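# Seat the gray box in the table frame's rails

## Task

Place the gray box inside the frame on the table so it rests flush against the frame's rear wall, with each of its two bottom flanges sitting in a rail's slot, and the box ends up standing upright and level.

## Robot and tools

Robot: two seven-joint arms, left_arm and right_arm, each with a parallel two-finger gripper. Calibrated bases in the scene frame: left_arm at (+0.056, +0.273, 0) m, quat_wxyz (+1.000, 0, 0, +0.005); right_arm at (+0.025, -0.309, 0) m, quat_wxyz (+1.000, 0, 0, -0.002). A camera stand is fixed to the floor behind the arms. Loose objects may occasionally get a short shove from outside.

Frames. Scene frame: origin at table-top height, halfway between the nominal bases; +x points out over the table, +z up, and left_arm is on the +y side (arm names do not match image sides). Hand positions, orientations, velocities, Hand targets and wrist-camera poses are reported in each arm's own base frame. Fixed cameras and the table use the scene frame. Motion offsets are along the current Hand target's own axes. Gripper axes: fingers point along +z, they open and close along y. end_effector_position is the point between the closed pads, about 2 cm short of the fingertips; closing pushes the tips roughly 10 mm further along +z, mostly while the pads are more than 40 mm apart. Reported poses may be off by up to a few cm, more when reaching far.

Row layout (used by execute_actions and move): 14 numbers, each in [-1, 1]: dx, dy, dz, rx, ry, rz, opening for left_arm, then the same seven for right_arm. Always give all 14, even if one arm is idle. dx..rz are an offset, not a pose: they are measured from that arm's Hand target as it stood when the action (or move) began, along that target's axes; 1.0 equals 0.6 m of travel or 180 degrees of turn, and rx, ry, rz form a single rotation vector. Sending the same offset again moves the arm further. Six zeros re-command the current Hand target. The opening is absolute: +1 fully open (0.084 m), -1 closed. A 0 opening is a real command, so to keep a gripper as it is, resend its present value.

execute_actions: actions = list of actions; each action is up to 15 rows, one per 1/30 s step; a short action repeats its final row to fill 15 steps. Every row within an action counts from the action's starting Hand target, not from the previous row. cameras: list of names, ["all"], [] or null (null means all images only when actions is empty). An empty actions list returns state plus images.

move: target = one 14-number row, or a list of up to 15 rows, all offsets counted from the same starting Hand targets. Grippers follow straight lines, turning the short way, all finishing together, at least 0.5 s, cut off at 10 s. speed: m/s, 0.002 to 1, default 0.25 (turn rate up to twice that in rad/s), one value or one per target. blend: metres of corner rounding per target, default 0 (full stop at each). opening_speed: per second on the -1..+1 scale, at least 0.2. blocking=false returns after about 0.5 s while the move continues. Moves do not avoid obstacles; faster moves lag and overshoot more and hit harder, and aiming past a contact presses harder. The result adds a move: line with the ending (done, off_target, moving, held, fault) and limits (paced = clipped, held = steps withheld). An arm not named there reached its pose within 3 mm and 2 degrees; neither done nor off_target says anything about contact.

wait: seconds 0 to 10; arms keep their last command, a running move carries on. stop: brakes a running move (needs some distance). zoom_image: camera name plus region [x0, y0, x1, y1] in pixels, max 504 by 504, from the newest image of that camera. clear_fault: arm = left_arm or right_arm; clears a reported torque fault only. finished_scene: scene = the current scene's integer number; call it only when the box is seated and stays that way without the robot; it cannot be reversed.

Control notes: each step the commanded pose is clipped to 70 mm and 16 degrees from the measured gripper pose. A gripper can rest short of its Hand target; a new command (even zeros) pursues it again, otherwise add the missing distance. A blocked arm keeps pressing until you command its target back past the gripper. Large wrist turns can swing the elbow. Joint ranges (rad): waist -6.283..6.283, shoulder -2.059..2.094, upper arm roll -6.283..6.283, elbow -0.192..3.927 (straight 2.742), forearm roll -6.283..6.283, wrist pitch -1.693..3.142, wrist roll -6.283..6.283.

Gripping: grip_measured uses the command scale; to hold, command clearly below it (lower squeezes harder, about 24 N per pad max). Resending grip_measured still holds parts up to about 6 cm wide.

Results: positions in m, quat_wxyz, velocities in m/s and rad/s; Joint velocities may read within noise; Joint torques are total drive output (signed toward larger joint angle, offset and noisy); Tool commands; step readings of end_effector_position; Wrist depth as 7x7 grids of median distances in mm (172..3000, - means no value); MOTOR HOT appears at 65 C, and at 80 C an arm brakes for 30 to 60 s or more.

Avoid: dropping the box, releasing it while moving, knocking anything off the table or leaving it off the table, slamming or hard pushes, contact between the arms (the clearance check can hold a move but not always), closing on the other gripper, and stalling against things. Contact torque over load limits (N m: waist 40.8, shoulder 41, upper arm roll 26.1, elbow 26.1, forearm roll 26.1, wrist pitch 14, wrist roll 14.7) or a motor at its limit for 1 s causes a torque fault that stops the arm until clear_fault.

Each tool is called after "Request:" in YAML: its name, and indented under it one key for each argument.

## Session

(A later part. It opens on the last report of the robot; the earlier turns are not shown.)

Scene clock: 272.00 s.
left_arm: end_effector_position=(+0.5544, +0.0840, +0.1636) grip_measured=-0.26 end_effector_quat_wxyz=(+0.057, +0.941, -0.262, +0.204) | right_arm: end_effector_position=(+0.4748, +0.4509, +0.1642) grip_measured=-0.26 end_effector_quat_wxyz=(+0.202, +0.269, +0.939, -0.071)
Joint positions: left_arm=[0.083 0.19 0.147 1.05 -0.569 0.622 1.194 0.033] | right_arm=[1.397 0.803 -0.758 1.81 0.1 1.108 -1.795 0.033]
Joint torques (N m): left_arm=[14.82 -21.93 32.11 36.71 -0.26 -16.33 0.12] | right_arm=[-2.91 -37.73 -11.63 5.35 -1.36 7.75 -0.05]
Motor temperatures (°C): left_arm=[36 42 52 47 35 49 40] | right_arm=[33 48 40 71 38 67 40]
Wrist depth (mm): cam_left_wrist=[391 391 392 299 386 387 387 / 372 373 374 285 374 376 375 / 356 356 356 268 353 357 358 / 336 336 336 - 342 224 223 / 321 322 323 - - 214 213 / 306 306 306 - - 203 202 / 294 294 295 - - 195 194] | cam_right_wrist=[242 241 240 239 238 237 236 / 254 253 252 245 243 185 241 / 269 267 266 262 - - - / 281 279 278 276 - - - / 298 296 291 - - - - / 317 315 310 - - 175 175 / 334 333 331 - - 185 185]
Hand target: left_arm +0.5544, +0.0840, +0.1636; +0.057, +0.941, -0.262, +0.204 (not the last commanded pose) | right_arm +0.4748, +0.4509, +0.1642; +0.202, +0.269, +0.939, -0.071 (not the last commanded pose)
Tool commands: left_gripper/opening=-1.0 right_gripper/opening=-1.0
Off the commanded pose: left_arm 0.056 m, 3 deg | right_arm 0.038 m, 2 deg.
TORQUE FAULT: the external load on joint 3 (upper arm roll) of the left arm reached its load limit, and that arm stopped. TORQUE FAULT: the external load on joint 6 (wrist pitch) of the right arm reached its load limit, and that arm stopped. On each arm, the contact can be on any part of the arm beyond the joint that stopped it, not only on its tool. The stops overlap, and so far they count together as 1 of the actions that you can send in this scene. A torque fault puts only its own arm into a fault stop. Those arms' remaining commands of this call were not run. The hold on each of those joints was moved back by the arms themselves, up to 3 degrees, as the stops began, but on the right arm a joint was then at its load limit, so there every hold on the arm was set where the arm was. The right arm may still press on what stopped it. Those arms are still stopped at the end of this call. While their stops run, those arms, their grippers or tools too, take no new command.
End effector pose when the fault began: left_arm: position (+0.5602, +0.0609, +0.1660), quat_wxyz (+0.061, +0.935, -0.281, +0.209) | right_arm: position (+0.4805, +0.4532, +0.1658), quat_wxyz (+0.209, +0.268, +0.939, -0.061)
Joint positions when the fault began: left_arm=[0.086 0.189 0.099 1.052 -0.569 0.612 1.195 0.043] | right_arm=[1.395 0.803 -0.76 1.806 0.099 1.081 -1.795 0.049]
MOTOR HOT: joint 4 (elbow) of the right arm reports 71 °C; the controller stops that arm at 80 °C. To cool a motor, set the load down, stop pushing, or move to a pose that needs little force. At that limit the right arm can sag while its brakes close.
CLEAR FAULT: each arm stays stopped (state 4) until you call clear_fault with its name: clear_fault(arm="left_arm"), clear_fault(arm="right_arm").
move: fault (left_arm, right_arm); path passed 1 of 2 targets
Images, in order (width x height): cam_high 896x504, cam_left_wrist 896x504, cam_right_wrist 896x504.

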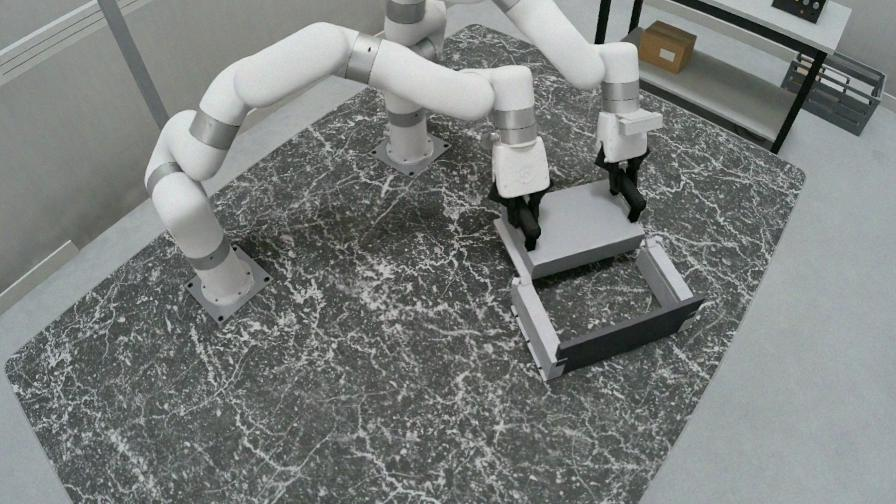

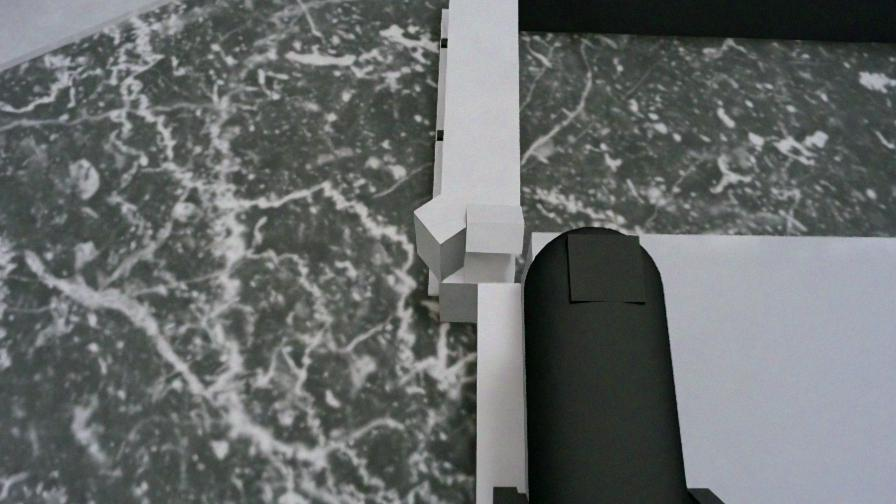

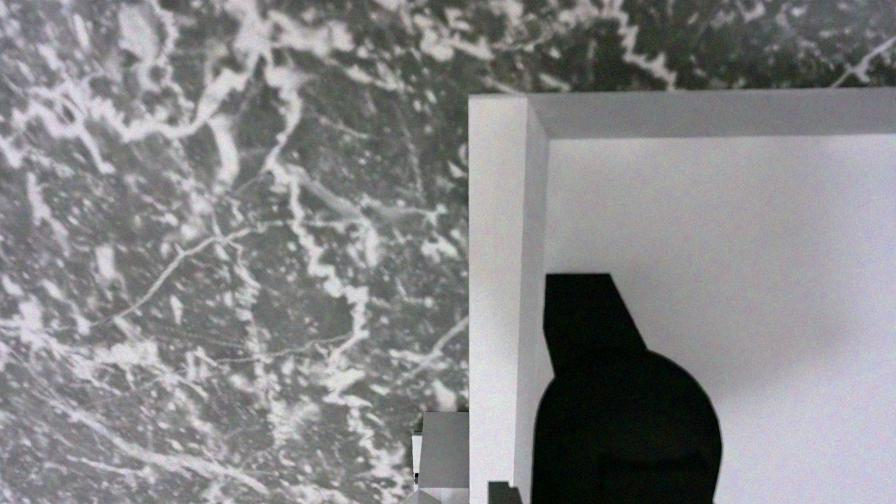

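Request:
clear_fault:
  arm: "left_arm"

Request:
clear_fault:
  arm: "right_arm"

Request:
move:
  target:
    - [-0.0019,0.0075,-0.0046,-0.0028,0,0.0061,-1,0.0107,-0.0075,-0.0078,0.0028,0,0.0061,-1]
    - [0.0887,0.0125,0.0378,-0.0028,0,0.0061,-1,-0.08,-0.0095,0.0345,0.0028,0,0.0061,-1]
  speed: 0.05
  blend: [0.003,0]
  cameras: ["cam_left_wrist","cam_right_wrist","cam_high"]

Request:
zoom_image:
  camera: "cam_high"
  region: [470, 180, 720, 390]

Scene clock: 320.57 s.
left_arm: end_effector_position=(+0.5544, +0.0840, +0.1636) grip_measured=-0.26 end_effector_quat_wxyz=(+0.057, +0.941, -0.262, +0.204) | right_arm: end_effector_position=(+0.4748, +0.4509, +0.1642) grip_measured=-0.26 end_effector_quat_wxyz=(+0.202, +0.269, +0.939, -0.071)
Joint positions: left_arm=[0.083 0.19 0.147 1.05 -0.569 0.622 1.194 0.033] | right_arm=[1.397 0.803 -0.757 1.81 0.1 1.108 -1.795 0.033]
Joint torques (N m): left_arm=[14.92 -21.73 32.1 36.57 -0.14 -16.26 0.16] | right_arm=[-3.02 -37.58 -11.82 5.33 -1.3 7.83 -0.22]
Motor temperatures (°C): left_arm=[34 44 55 72 35 67 39] | right_arm=[33 45 46 43 37 51 39]
Wrist depth (mm): cam_left_wrist=[391 391 392 299 386 386 387 / 373 373 373 285 374 374 375 / 355 356 357 268 352 358 358 / 336 336 336 - 342 224 223 / 322 322 322 - - 214 213 / 306 306 306 - - 203 202 / 294 294 294 - - 195 194] | cam_right_wrist=[242 241 240 239 238 237 236 / 254 253 252 245 243 187 242 / 269 267 266 261 - - - / 280 279 278 277 - - - / 298 296 291 - - - - / 317 315 310 - - 175 175 / 334 332 331 - - 185 185]
Hand target: left_arm +0.5544, +0.0840, +0.1636; +0.057, +0.941, -0.262, +0.204 (not the last commanded pose) | right_arm +0.4748, +0.4509, +0.1642; +0.202, +0.269, +0.939, -0.071 (not the last commanded pose)
Tool commands: left_gripper/opening=-1.0 right_gripper/opening=-1.0
Off the commanded pose: left_arm 0.056 m, 3 deg | right_arm 0.038 m, 2 deg.
TORQUE FAULT, CONTINUED: the right arm was still stopped when this call began, by the torque fault of joint 6 (wrist pitch) that an earlier result reported. The call counts as one of the actions that you can send in this scene. That arm is still stopped at the end of this call. While its stop runs, that arm, its gripper or tool too, takes no new command.
TORQUE FAULT, CONTINUED: the left arm's stop, for the torque fault of joint 3 (upper arm roll) that an earlier result reported, is over. The hold on joint 3 (upper arm roll) of that arm was moved back by the arm itself, up to 3 degrees, as the stop began. That arm's target is now where it stood when the stop ended, not its last command. That arm's gripper keeps its grip as last carried out, and that arm accepts commands again: back off and push less far.
MOTOR HOT: joint 4 (elbow) of the left arm reports 72 °C; the controller stops that arm at 80 °C. To cool a motor, set the load down, stop pushing, or move to a pose that needs little force. At that limit the left arm can sag while its brakes close.
MOTOR HOT: cleared for the motors of the right arm.
CLEAR FAULT: your call cleared the left arm's torque fault. If a joint's load stays at its limit, that arm stops again at once.
CLEAR FAULT: the right arm stays stopped (state 4) until you call clear_fault(arm="right_arm").

Scene clock: 320.60 s.
left_arm: end_effector_position=(+0.5541, +0.0832, +0.1632) grip_measured=-0.26 end_effector_quat_wxyz=(+0.058, +0.941, -0.263, +0.204) end_effector_velocity=(-0.005, -0.012, -0.005) end_effector_angular_velocity=(-0.016, +0.023, -0.021) | right_arm: end_effector_position=(+0.4749, +0.4514, +0.1643) grip_measured=-0.26 end_effector_quat_wxyz=(+0.202, +0.268, +0.939, -0.070) end_effector_velocity=(+0.001, +0.005, +0.002) end_effector_angular_velocity=(+0.012, -0.009, +0.010)
Joint positions: left_arm=[0.082 0.19 0.146 1.05 -0.569 0.624 1.194 0.033] | right_arm=[1.397 0.803 -0.757 1.81 0.1 1.107 -1.795 0.033]
Joint velocities: left_arm=[-0.003 0 -0.009 -0.006 -0.001 0.023 0 0] | right_arm=[0.001 0 0.002 0.003 0.001 -0.014 0 -0.001]
Joint torques (N m): left_arm=[7.58 -19.82 17.03 31.26 -0.09 -11.48 0.13] | right_arm=[-1.3 -37.5 -9.83 10.89 -1.11 3.64 -0.15]
Motor temperatures (°C): left_arm=[34 44 55 72 35 67 39] | right_arm=[33 45 46 43 37 51 39]
Wrist depth (mm): cam_left_wrist=[391 391 392 299 386 387 388 / 372 373 373 285 374 375 376 / 355 356 357 268 352 358 358 / 336 336 336 - 342 224 223 / 322 322 323 - - 214 213 / 305 306 306 - - 203 202 / 294 294 295 - - 195 194] | cam_right_wrist=[242 240 240 239 238 237 236 / 254 253 252 246 243 187 242 / 268 267 266 262 - - - / 281 280 278 277 - - - / 297 296 291 - - - - / 317 315 310 - - 175 175 / 333 332 331 - - 185 185]
Hand target: left_arm +0.5544, +0.0840, +0.1636; +0.057, +0.941, -0.262, +0.204 (not the last commanded pose) | right_arm +0.4748, +0.4509, +0.1642; +0.202, +0.269, +0.939, -0.071 (not the last commanded pose)
Tool commands: left_gripper/opening=-1.0 right_gripper/opening=-1.0
Off the commanded pose: left_arm 0.055 m, 3 deg | right_arm 0.038 m, 2 deg.
TORQUE FAULT, CONTINUED: the right arm's stop, for the torque fault of joint 6 (wrist pitch) that an earlier result reported, is over. The call counts as one of the actions that you can send in this scene. The hold on joint 6 (wrist pitch) of that arm was moved back by the arm itself, up to 3 degrees, as the stop began, but a joint of that arm was then at its load limit, so every hold on that arm was set where that arm was. That arm's target is now where it stood when the stop ended, not its last command. That arm's gripper keeps its grip as last carried out, and that arm accepts commands again: back off and push less far.
MOTOR HOT: still on. Joint 4 (elbow) of the left arm reports 72 °C.
CLEAR FAULT: your call cleared the right arm's torque fault. If a joint's load stays at its limit, that arm stops again at once.

Scene clock: 322.37 s.
left_arm: end_effector_position=(+0.6000, +0.0477, +0.1653) grip_measured=-0.26 end_effector_quat_wxyz=(+0.059, +0.938, -0.272, +0.204) | right_arm: end_effector_position=(+0.5159, +0.4186, +0.1661) grip_measured=-0.26 end_effector_quat_wxyz=(+0.202, +0.279, +0.936, -0.072)
Joint positions: left_arm=[0.033 0.302 0.121 1.202 -0.536 0.637 1.101 0.033] | right_arm=[1.309 0.817 -0.76 1.832 0.115 1.092 -1.857 0.033]
Joint torques (N m): left_arm=[9.24 1.58 19.12 19.19 3.13 -10.44 -1.42] | right_arm=[-19.32 -0.49 -8.57 -8.65 -1.07 4.43 -0.91]
Motor temperatures (°C): left_arm=[34 44 54 71 35 67 39] | right_arm=[33 45 46 42 37 50 39]
Wrist depth (mm): cam_left_wrist=[1380 1408 397 299 315 314 313 / 1325 379 378 290 359 358 356 / 361 361 362 272 361 362 362 / 341 341 341 260 341 341 341 / 327 327 327 - - 327 323 / 309 310 310 - - 202 202 / 298 298 298 - - 188 188] | cam_right_wrist=[244 243 243 - - - - / 257 256 255 - - - - / 271 271 270 - - - - / 284 282 281 - - - - / 300 299 294 - - - - / 320 319 - - - - - / 337 336 - - - - 179]
Hand target: left_arm +0.6000, +0.0477, +0.1650; +0.059, +0.939, -0.272, +0.204 | right_arm +0.5160, +0.4182, +0.1655; +0.201, +0.279, +0.936, -0.073
Off the commanded pose: left_arm 0.000 m, 0 deg | right_arm 0.001 m, 0 deg.
MOTOR HOT: still on. Joint 4 (elbow) of the left arm reports 71 °C.
move: done
Images, in order (width x height): cam_high 896x504, cam_left_wrist 896x504, cam_right_wrist 896x504.

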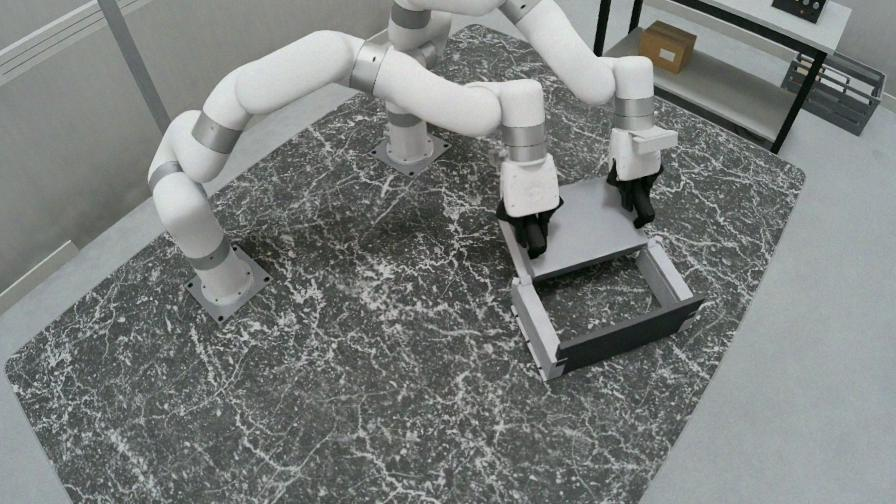

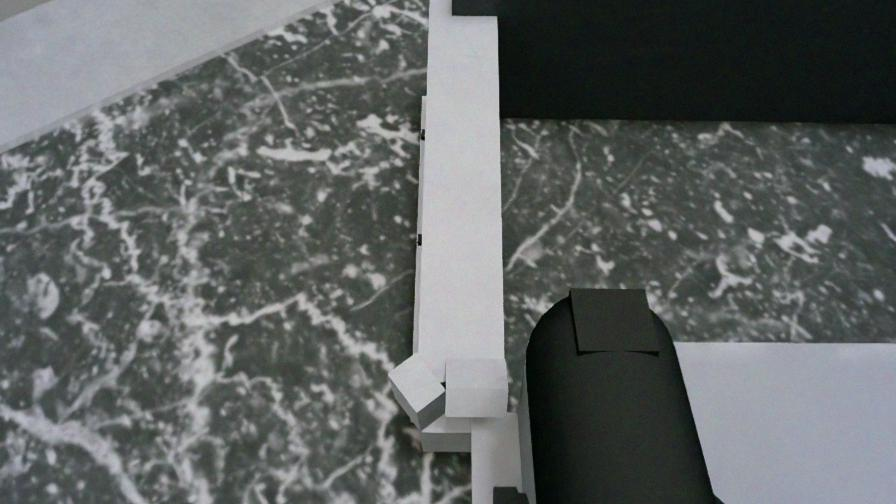

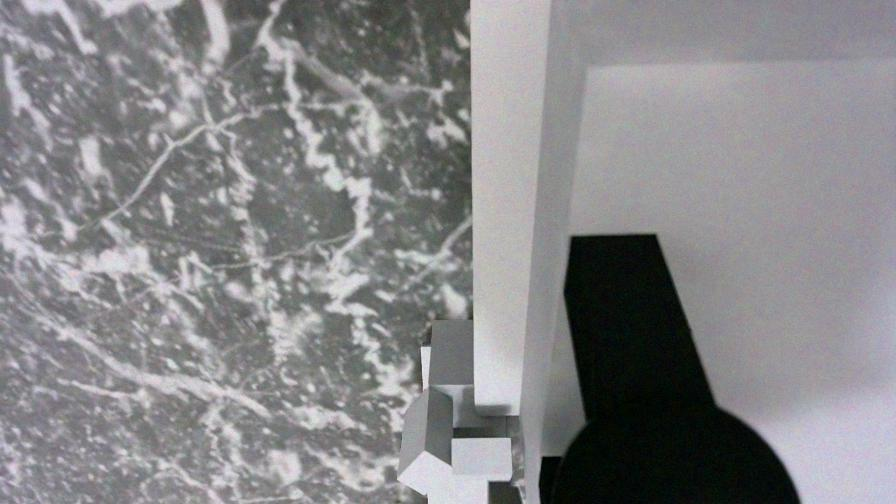

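Scaled by 2.016 from the camera's 896x504 image, which has a finer 1280x720 frame.

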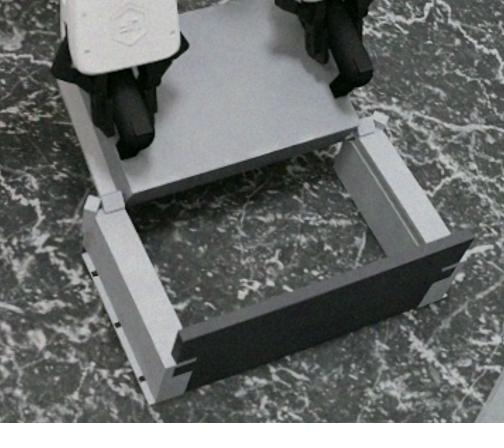

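Request:
zoom_image:
  camera: "cam_right_wrist"
  region: [380, 300, 600, 504]

Request:
zoom_image:
  camera: "cam_left_wrist"
  region: [370, 330, 570, 504]

Scaled by 2.291 from the camera's 896x504 image, which has a finer 1280x720 frame.

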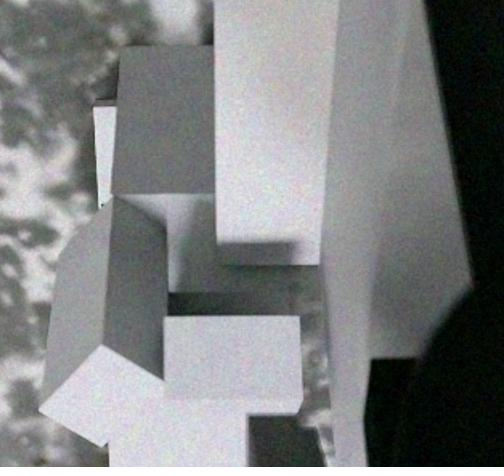

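Scaled by 2.520 from the camera's 896x504 image, which has a finer 1280x720 frame.

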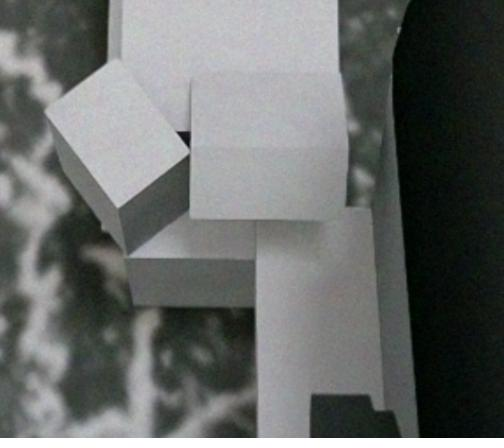

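Request:
wait:
  seconds: 0
  cameras: ["cam_low"]

Request:
zoom_image:
  camera: "cam_low"
  region: [395, 150, 575, 310]

Scene clock: 350.63 s.
left_arm: end_effector_position=(+0.6001, +0.0477, +0.1653) grip_measured=-0.26 end_effector_quat_wxyz=(+0.059, +0.938, -0.272, +0.204) | right_arm: end_effector_position=(+0.5160, +0.4185, +0.1661) grip_measured=-0.26 end_effector_quat_wxyz=(+0.202, +0.279, +0.936, -0.072)
Joint positions: left_arm=[0.033 0.302 0.121 1.202 -0.536 0.637 1.101 0.033] | right_arm=[1.309 0.817 -0.76 1.832 0.115 1.092 -1.857 0.033]
Joint torques (N m): left_arm=[9.04 1.42 18.62 19.47 1.54 -12.95 -1.48] | right_arm=[-19.17 -0.95 -9.07 -8.72 -4.21 4.73 -0.8]
Motor temperatures (°C): left_arm=[34 41 45 58 35 64 40] | right_arm=[35 42 43 42 38 44 39]
Wrist depth (mm): cam_left_wrist=[1377 1411 397 300 315 314 313 / 1320 378 379 290 359 358 356 / 361 361 361 272 361 361 362 / 341 341 341 261 341 341 341 / 326 327 327 - - 327 323 / 310 310 310 - - 202 202 / 298 298 298 - - 188 188] | cam_right_wrist=[244 244 243 - - - - / 258 256 255 - - - - / 271 270 269 - - - - / 284 283 281 - - - - / 300 299 295 - - - - / 320 319 - - - - - / 337 336 - - - - 179]
Hand target: left_arm +0.6000, +0.0477, +0.1650; +0.059, +0.939, -0.272, +0.204 | right_arm +0.5160, +0.4182, +0.1655; +0.201, +0.279, +0.936, -0.073
Tool commands: left_gripper/opening=-1.0 right_gripper/opening=-1.0
Off the commanded pose: left_arm 0.000 m, 0 deg | right_arm 0.001 m, 0 deg.
MOTOR HOT: still on. Joint 6 (wrist pitch) of the left arm reports 64 °C.
Images, in order (width x height): cam_low 896x504.

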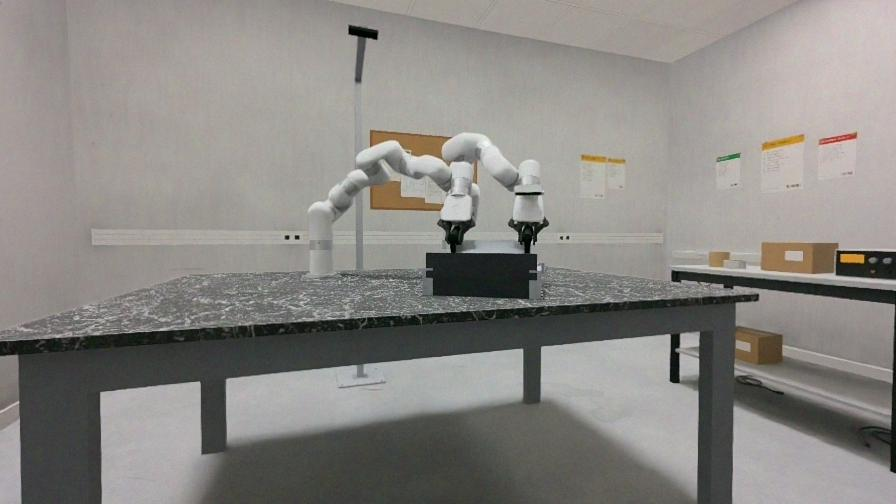

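Scaled by 2.800 from the camera's 896x504 image, which has a finer 1280x720 frame.

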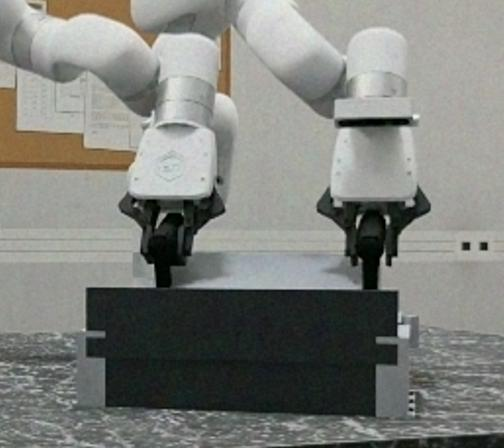

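Request:
move:
  target:
    - [-0.1173,-0.0083,-0.064,0,0,0,-1,0.1173,0.0026,-0.064,0,0,0,-1]
    - [-0.1638,-0.0083,0.0357,0,0,0,-1,0.1638,0.0026,0.0357,0,0,0,-1]
    - [-0.1638,-0.0083,0.0357,0,0,0,1,0.1638,0.0026,0.0357,0,0,0,1]
  speed: 0.06
  blend: [0.005,0,0]
  opening_speed: 1.2
  cameras: ["cam_left_wrist","cam_right_wrist","cam_high"]

Scene clock: 369.23 s.
left_arm: end_effector_position=(+0.5346, +0.0950, +0.1048) grip_measured=+1.00 end_effector_quat_wxyz=(+0.059, +0.939, -0.272, +0.204) | right_arm: end_effector_position=(+0.4490, +0.4626, +0.1050) grip_measured=+1.00 end_effector_quat_wxyz=(+0.201, +0.279, +0.936, -0.073)
Joint positions: left_arm=[0.118 0.259 0.123 0.968 -0.724 0.516 1.4 0.084] | right_arm=[1.446 0.857 -0.734 1.725 0.117 1.01 -1.711 0.084]
Joint torques (N m): left_arm=[-6.57 -22.12 -2.21 16.33 1.56 -0.67 0.77] | right_arm=[4.34 -44.28 -5.89 20.79 -0.78 -3.05 1.08]
Motor temperatures (°C): left_arm=[34 42 45 58 35 64 40] | right_arm=[35 42 43 42 38 43 39]
Wrist depth (mm): cam_left_wrist=[320 320 320 222 321 321 320 / 304 305 304 206 305 305 305 / 290 291 291 250 287 291 291 / 274 275 274 274 278 274 274 / 263 263 263 263 - 209 209 / 249 249 249 - - 198 198 / 240 240 240 240 - 191 191] | cam_right_wrist=[185 184 183 182 181 181 180 / 194 193 192 190 - - - / 205 203 203 203 - - - / 215 214 212 211 - - - / 228 226 222 - - - - / 243 241 237 - - - 174 / 256 254 253 - - 183 180]
Hand target: left_arm +0.5346, +0.0950, +0.1048; +0.059, +0.939, -0.272, +0.204 | right_arm +0.4490, +0.4626, +0.1050; +0.201, +0.279, +0.936, -0.073
Off the commanded pose: left_arm 0.000 m, 0 deg | right_arm 0.000 m, 0 deg.
MOTOR HOT: still on. Joint 6 (wrist pitch) of the left arm reports 64 °C.
move: done
Images, in order (width x height): cam_high 896x504, cam_left_wrist 896x504, cam_right_wrist 896x504.

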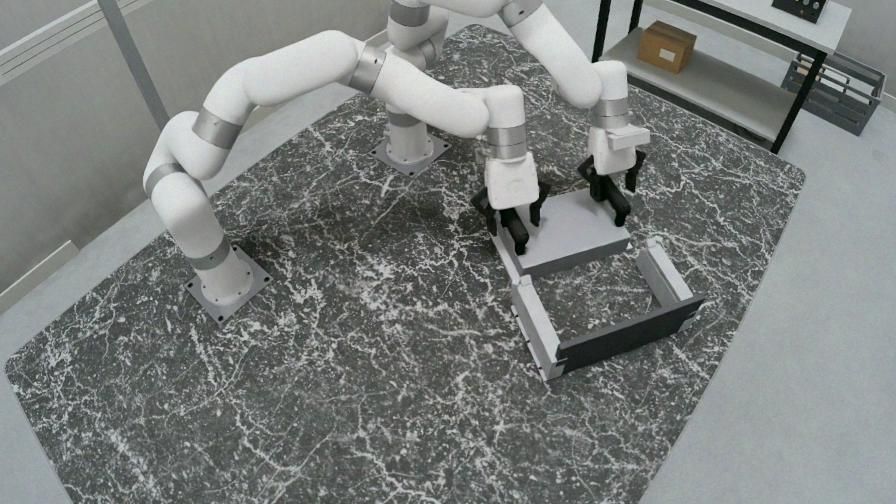

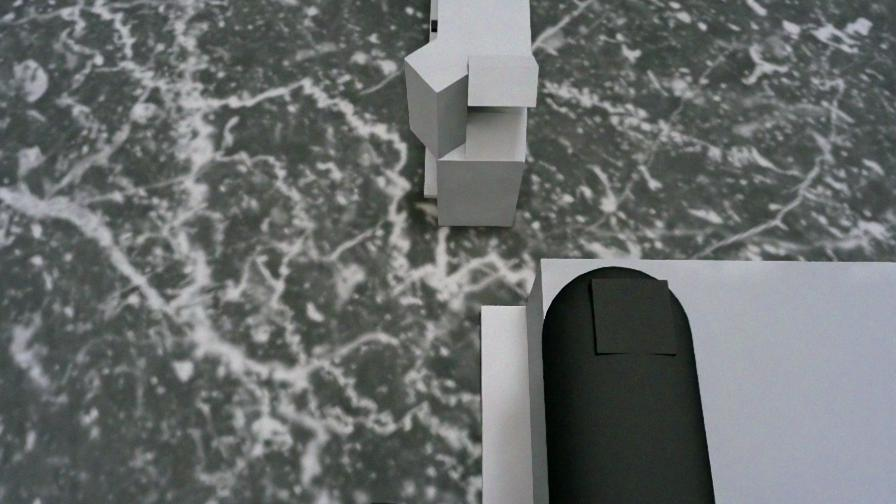

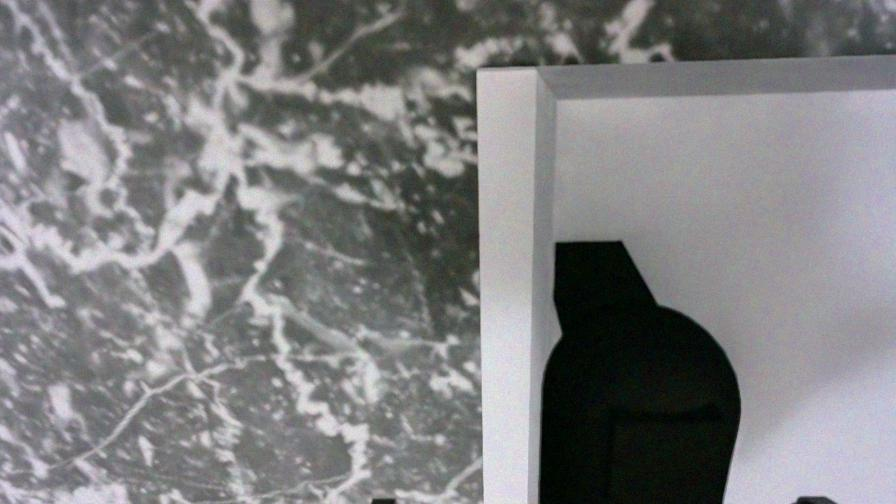

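Request:
move:
  target:
    - [0.0106,0.0017,0.0048,0,0,0,1,0.0121,0.0017,-0.0055,-0.0041,0,-0.0091,1]
    - [0.0106,0.0017,0.0048,0,0,0,-1,0.0121,0.0017,-0.0055,-0.0041,0,-0.0091,-1]
    - [0.0542,0.0017,-0.0907,0,0,0,-1,-0.0315,0.0017,-0.101,-0.0041,0,-0.0091,-1]
    - [0.1163,0.0042,-0.0623,-0.003,0,0.0066,-1,-0.0845,0.0007,-0.0768,-0.0011,0,-0.0025,-1]
  speed: 0.06
  opening_speed: 1.5
  cameras: ["cam_left_wrist","cam_right_wrist","cam_low","cam_high"]

Request:
zoom_image:
  camera: "cam_low"
  region: [395, 150, 575, 310]

Request:
zoom_image:
  camera: "cam_high"
  region: [470, 180, 720, 390]

Scene clock: 429.57 s.
left_arm: end_effector_position=(+0.5738, +0.0672, +0.1677) grip_measured=-0.26 end_effector_quat_wxyz=(+0.062, +0.935, -0.283, +0.203) | right_arm: end_effector_position=(+0.4725, +0.4495, +0.1680) grip_measured=-0.26 end_effector_quat_wxyz=(+0.202, +0.275, +0.937, -0.072)
Joint positions: left_arm=[0.061 0.236 0.138 1.125 -0.559 0.653 1.187 0.033] | right_arm=[1.403 0.795 -0.762 1.807 0.096 1.12 -1.784 0.033]
Joint torques (N m): left_arm=[6.08 -20.8 14.48 40.16 1.93 -11.51 -1.56] | right_arm=[-6.05 -32.84 -8.67 12.9 0.2 4.42 -1.89]
Motor temperatures (°C): left_arm=[33 44 40 56 35 45 40] | right_arm=[33 47 41 48 37 38 39]
Wrist depth (mm): cam_left_wrist=[1402 396 398 305 364 364 365 / 378 378 379 290 380 380 380 / 361 361 361 273 362 363 363 / 340 341 341 257 342 342 342 / 326 326 323 - - 209 209 / 309 310 310 - - 198 198 / 298 298 299 - - 191 191] | cam_right_wrist=[246 245 244 243 241 240 239 / 258 257 256 251 250 249 248 / 272 271 270 270 - - - / 285 284 283 281 - - - / 302 300 295 - - - - / 322 321 314 - - - 175 / 340 338 337 - - 182 181]
Hand target: left_arm +0.5738, +0.0672, +0.1677; +0.062, +0.935, -0.283, +0.203 | right_arm +0.4724, +0.4494, +0.1680; +0.202, +0.275, +0.937, -0.072
Off the commanded pose: left_arm 0.000 m, 0 deg | right_arm 0.000 m, 0 deg.
MOTOR HOT: cleared for the motors of the left arm.
move: done
Images, in order (width x height): cam_high 896x504, cam_low 896x504, cam_left_wrist 896x504, cam_right_wrist 896x504.

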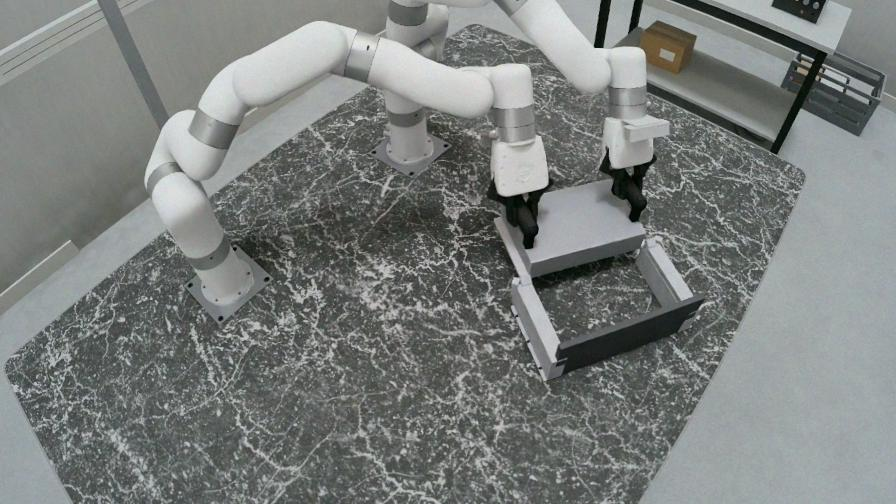

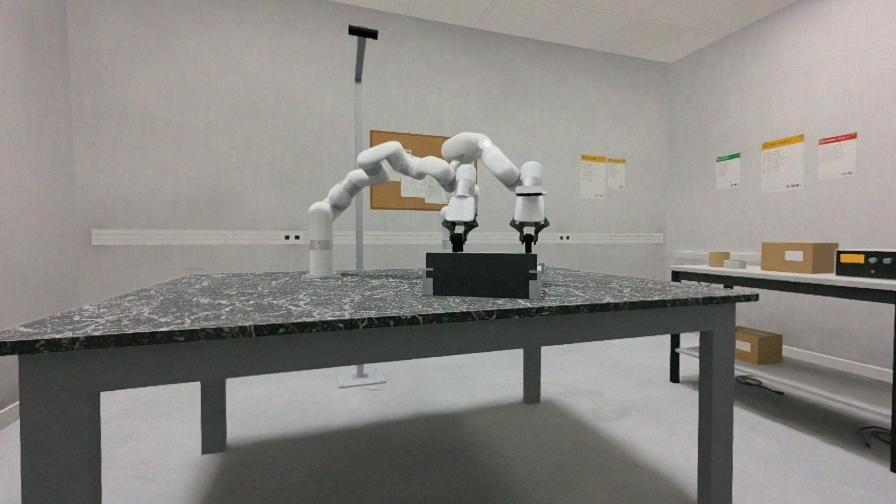

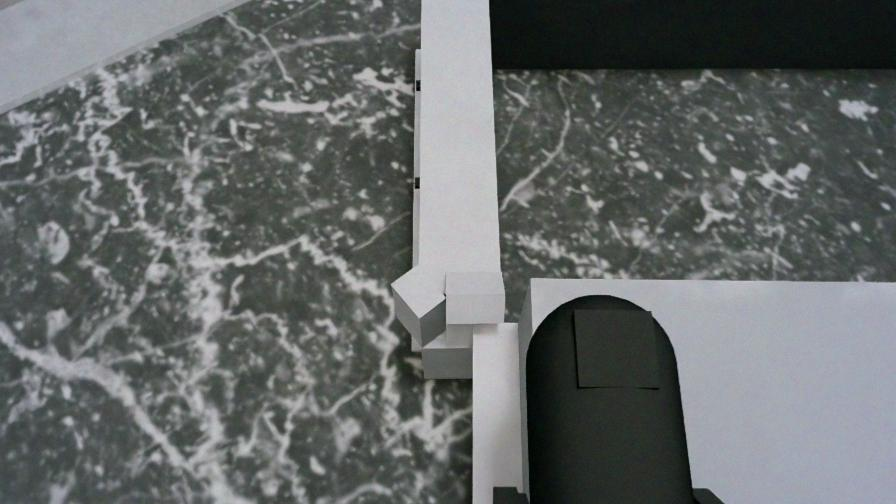

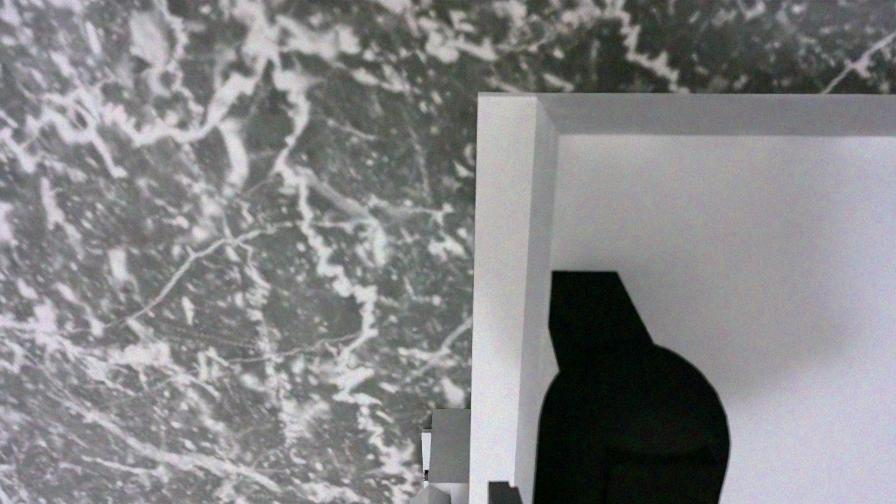

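Scaled by 2.800 from the camera's 896x504 image, which has a finer 1280x720 frame.

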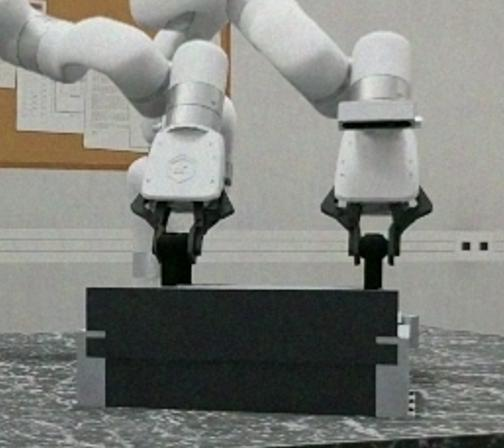

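Scaled by 2.016 from the camera's 896x504 image, which has a finer 1280x720 frame.

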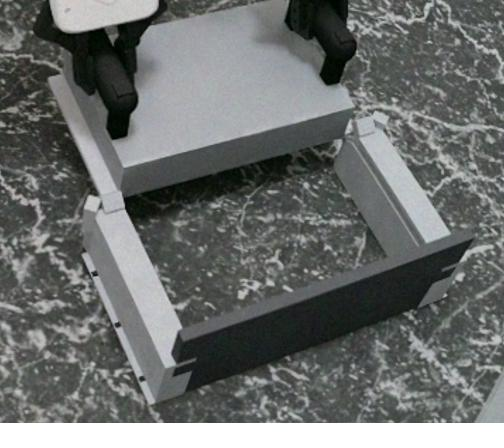

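Request:
move:
  target: [0.0682,0.0015,0.0311,0,0,0,-1,-0.0682,-0.0008,0.0311,0,0,0,-1]
  speed: 0.05
  cameras: ["cam_left_wrist","cam_right_wrist","cam_low"]

Request:
zoom_image:
  camera: "cam_low"
  region: [395, 150, 575, 310]

Scene clock: 439.80 s.
left_arm: end_effector_position=(+0.6107, +0.0415, +0.1677) grip_measured=-0.26 end_effector_quat_wxyz=(+0.062, +0.935, -0.283, +0.203) | right_arm: end_effector_position=(+0.5099, +0.4246, +0.1681) grip_measured=-0.26 end_effector_quat_wxyz=(+0.202, +0.275, +0.937, -0.072)
Joint positions: left_arm=[0.024 0.332 0.123 1.252 -0.532 0.662 1.103 0.033] | right_arm=[1.32 0.813 -0.758 1.835 0.11 1.099 -1.852 0.033]
Joint torques (N m): left_arm=[4.33 -22.21 12.23 37.36 1.9 -9.54 -1.44] | right_arm=[-5.95 -34.33 -7.58 15.35 0.29 2.06 -1.85]
Motor temperatures (°C): left_arm=[33 44 41 66 35 48 40] | right_arm=[33 46 41 46 37 39 39]
Wrist depth (mm): cam_left_wrist=[1366 1402 398 300 300 301 301 / 1332 378 378 290 342 343 344 / 356 361 362 273 362 362 362 / 340 340 341 260 341 342 342 / 326 327 327 - - 209 209 / 310 310 310 - - 198 198 / 298 298 299 - - 191 191] | cam_right_wrist=[246 245 244 242 241 240 239 / 258 257 256 251 250 249 248 / 273 271 270 270 - - - / 285 283 283 281 - - - / 302 300 296 - - - - / 322 320 314 - - - 175 / 340 337 337 - - 182 181]
Hand target: left_arm +0.6108, +0.0415, +0.1677; +0.062, +0.935, -0.283, +0.203 | right_arm +0.5099, +0.4246, +0.1681; +0.202, +0.275, +0.937, -0.072
Off the commanded pose: left_arm 0.000 m, 0 deg | right_arm 0.000 m, 0 deg.
MOTOR HOT: joint 4 (elbow) of the left arm reports 66 °C; the controller stops that arm at 80 °C. To cool a motor, set the load down, stop pushing, or move to a pose that needs little force. At that limit the left arm can sag while its brakes close.
move: done
Images, in order (width x height): cam_low 896x504, cam_left_wrist 896x504, cam_right_wrist 896x504.

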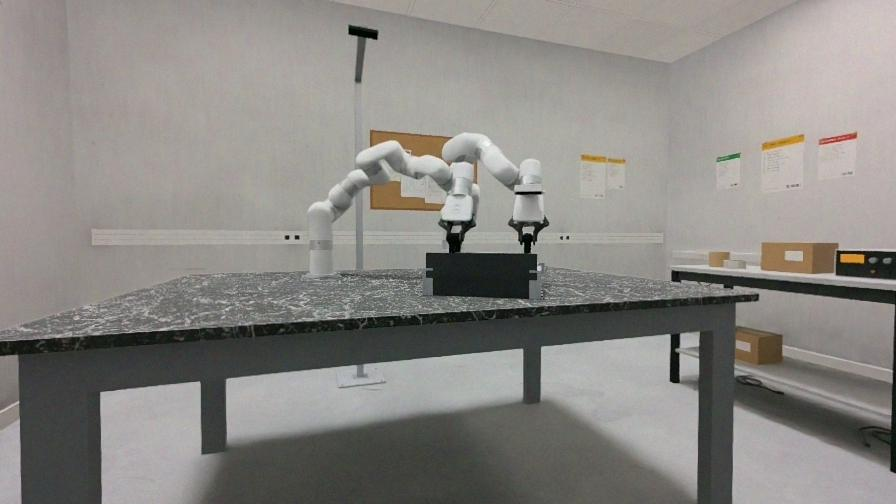

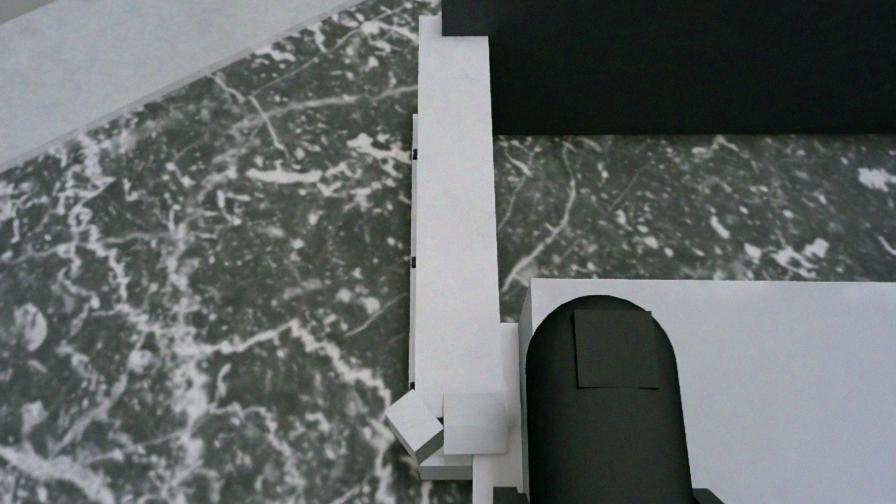

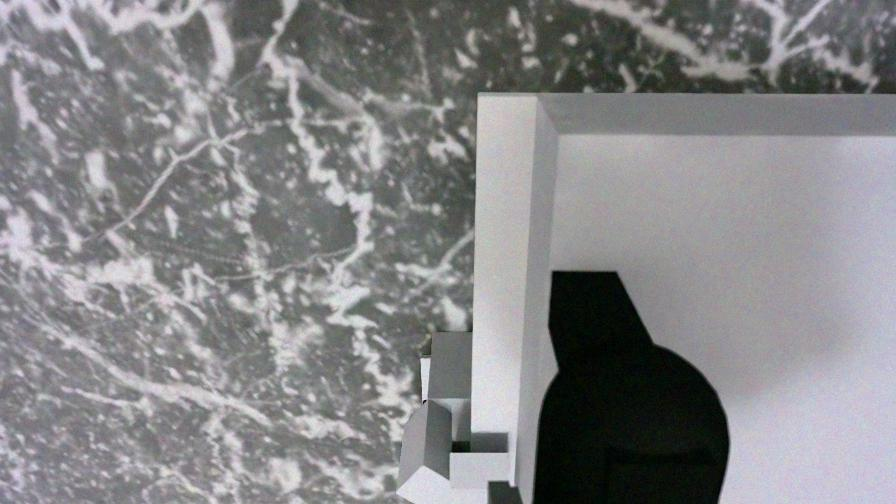

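Scaled by 2.800 from the camera's 896x504 image, which has a finer 1280x720 frame.

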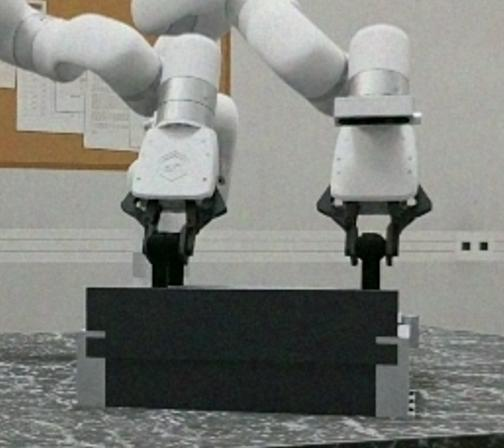

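Request:
move:
  target: [0.2086,0.0028,0.0958,0,0,0,-1,-0.2086,-0.0018,0.0958,0,0,0,-1]
  speed: 0.06
  cameras: ["cam_left_wrist","cam_right_wrist"]

Scene clock: 452.70 s.
left_arm: end_effector_position=(+0.7241, -0.0363, +0.1671) grip_measured=-0.26 end_effector_quat_wxyz=(+0.062, +0.935, -0.283, +0.202) | right_arm: end_effector_position=(+0.6246, +0.3488, +0.1681) grip_measured=-0.26 end_effector_quat_wxyz=(+0.201, +0.275, +0.937, -0.072)
Joint positions: left_arm=[-0.073 0.693 0.112 1.797 -0.435 0.791 0.847 0.033] | right_arm=[1.008 0.951 -0.716 2.09 0.179 1.117 -2.051 0.033]
Joint torques (N m): left_arm=[-3.3 -18.15 8.54 39.41 0.54 -16.24 -1.24] | right_arm=[-15.51 -37.15 -15.09 22.96 -2.05 -8.28 -1.23]
Motor temperatures (°C): left_arm=[33 44 40 71 35 49 40] | right_arm=[33 46 41 46 37 38 39]
Wrist depth (mm): cam_left_wrist=[1345 1372 1372 1383 1377 395 396 / 1317 1315 1307 1332 377 377 378 / 1244 1257 1255 355 360 360 360 / 1184 339 339 206 207 207 207 / 321 321 326 226 208 208 209 / 308 309 309 - - 197 198 / 297 297 298 - - 190 190] | cam_right_wrist=[245 244 243 239 240 239 238 / 258 256 256 - 246 245 - / 272 271 269 187 - - - / 284 283 282 195 - - - / 301 300 295 - - - - / 321 319 313 - - - 174 / 338 336 335 - - 182 180]
Hand target: left_arm +0.7244, -0.0362, +0.1673; +0.062, +0.935, -0.283, +0.203 | right_arm +0.6249, +0.3487, +0.1682; +0.202, +0.275, +0.937, -0.072
Off the commanded pose: left_arm 0.000 m, 0 deg | right_arm 0.000 m, 0 deg.
MOTOR HOT: still on. Joint 4 (elbow) of the left arm reports 71 °C.
move: done
Images, in order (width x height): cam_left_wrist 896x504, cam_right_wrist 896x504.

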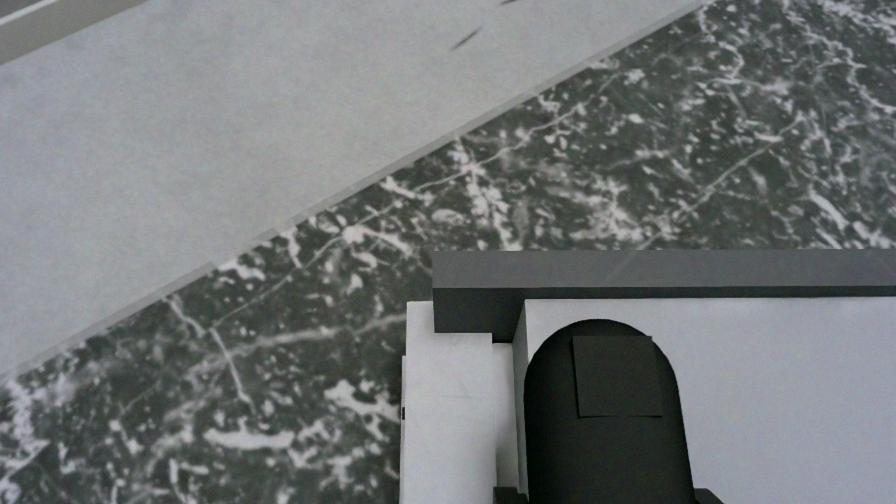

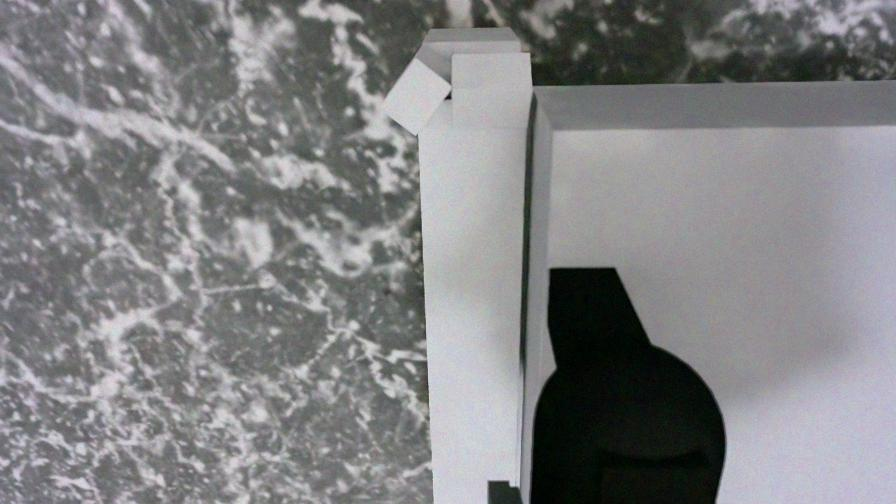

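Request:
move:
  target:
    - [-0.0028,-0.0017,0.006,0,0,0,-1,0.0028,0.0017,0.006,0,0,0,-1]
    - [0.0183,-0.0017,0.0158,0,0,0,-1,-0.0183,0.0017,0.0158,0,0,0,-1]
  speed: [0.03,0.015]
  blend: [0.002,0]
  cameras: ["cam_left_wrist","cam_right_wrist"]

Scene clock: 465.23 s.
left_arm: end_effector_position=(+0.7363, -0.0432, +0.1629) grip_measured=-0.26 end_effector_quat_wxyz=(+0.062, +0.935, -0.283, +0.202) | right_arm: end_effector_position=(+0.6366, +0.3427, +0.1641) grip_measured=-0.26 end_effector_quat_wxyz=(+0.202, +0.274, +0.938, -0.072)
Joint positions: left_arm=[-0.079 0.747 0.112 1.873 -0.428 0.809 0.826 0.033] | right_arm=[0.969 0.982 -0.708 2.138 0.189 1.123 -2.066 0.033]
Joint torques (N m): left_arm=[-10.58 -26.99 0.56 46.19 -0.79 -15.6 -1.18] | right_arm=[-22.26 -39.06 -21.08 20.59 -3.76 -8.2 -1.34]
Motor temperatures (°C): left_arm=[33 44 39 74 35 56 40] | right_arm=[34 46 51 49 38 43 39]
Wrist depth (mm): cam_left_wrist=[1345 1375 1366 1375 1394 389 389 / 1297 1310 1305 1325 370 371 371 / 1246 1250 1255 348 354 354 354 / 1182 1192 334 334 334 335 334 / 1141 316 316 203 196 198 198 / 304 304 304 - - 193 193 / 293 293 293 - - 185 185] | cam_right_wrist=[241 240 239 - 236 235 234 / 253 252 251 175 - - - / 267 266 264 183 - - - / 279 278 277 190 - - - / 296 295 289 - - - - / 315 313 - - - - - / 333 330 - - - 176 175]
Hand target: left_arm +0.7366, -0.0431, +0.1632; +0.062, +0.935, -0.283, +0.203 | right_arm +0.6371, +0.3419, +0.1642; +0.202, +0.275, +0.937, -0.072
Off the commanded pose: left_arm 0.000 m, 0 deg | right_arm 0.001 m, 0 deg.
MOTOR HOT: still on. Joint 4 (elbow) of the left arm reports 74 °C.
move: done
Images, in order (width x height): cam_left_wrist 896x504, cam_right_wrist 896x504.

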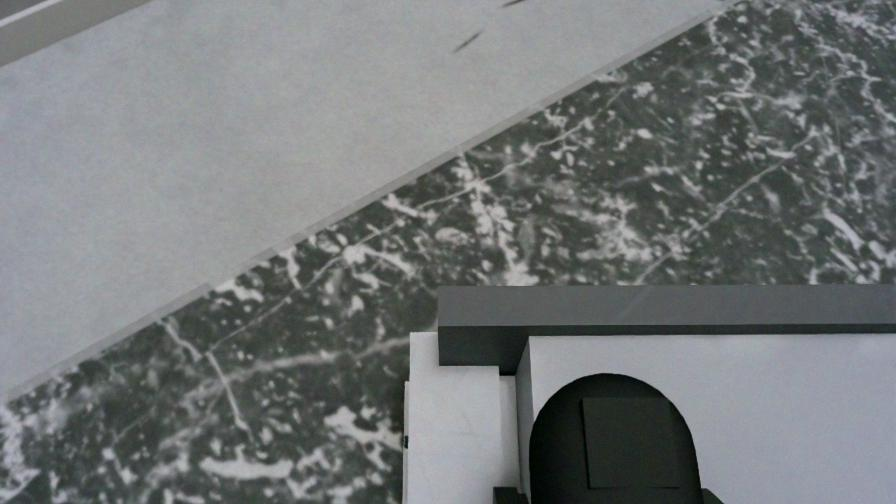

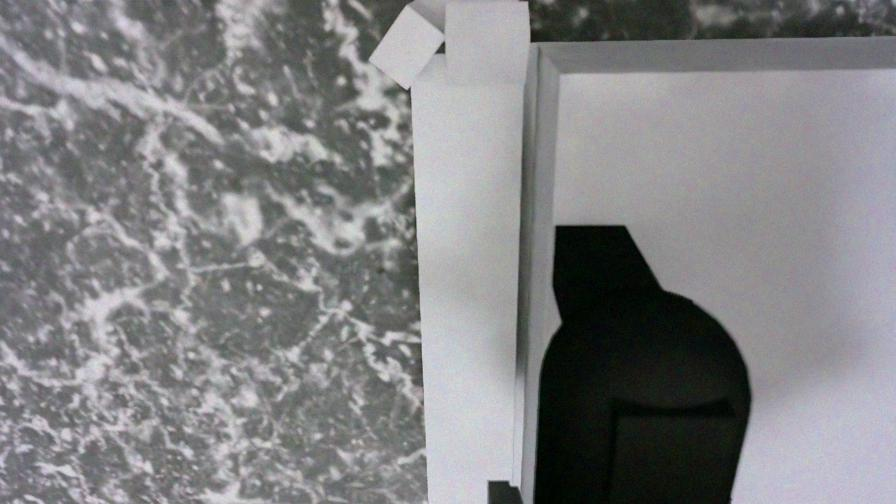

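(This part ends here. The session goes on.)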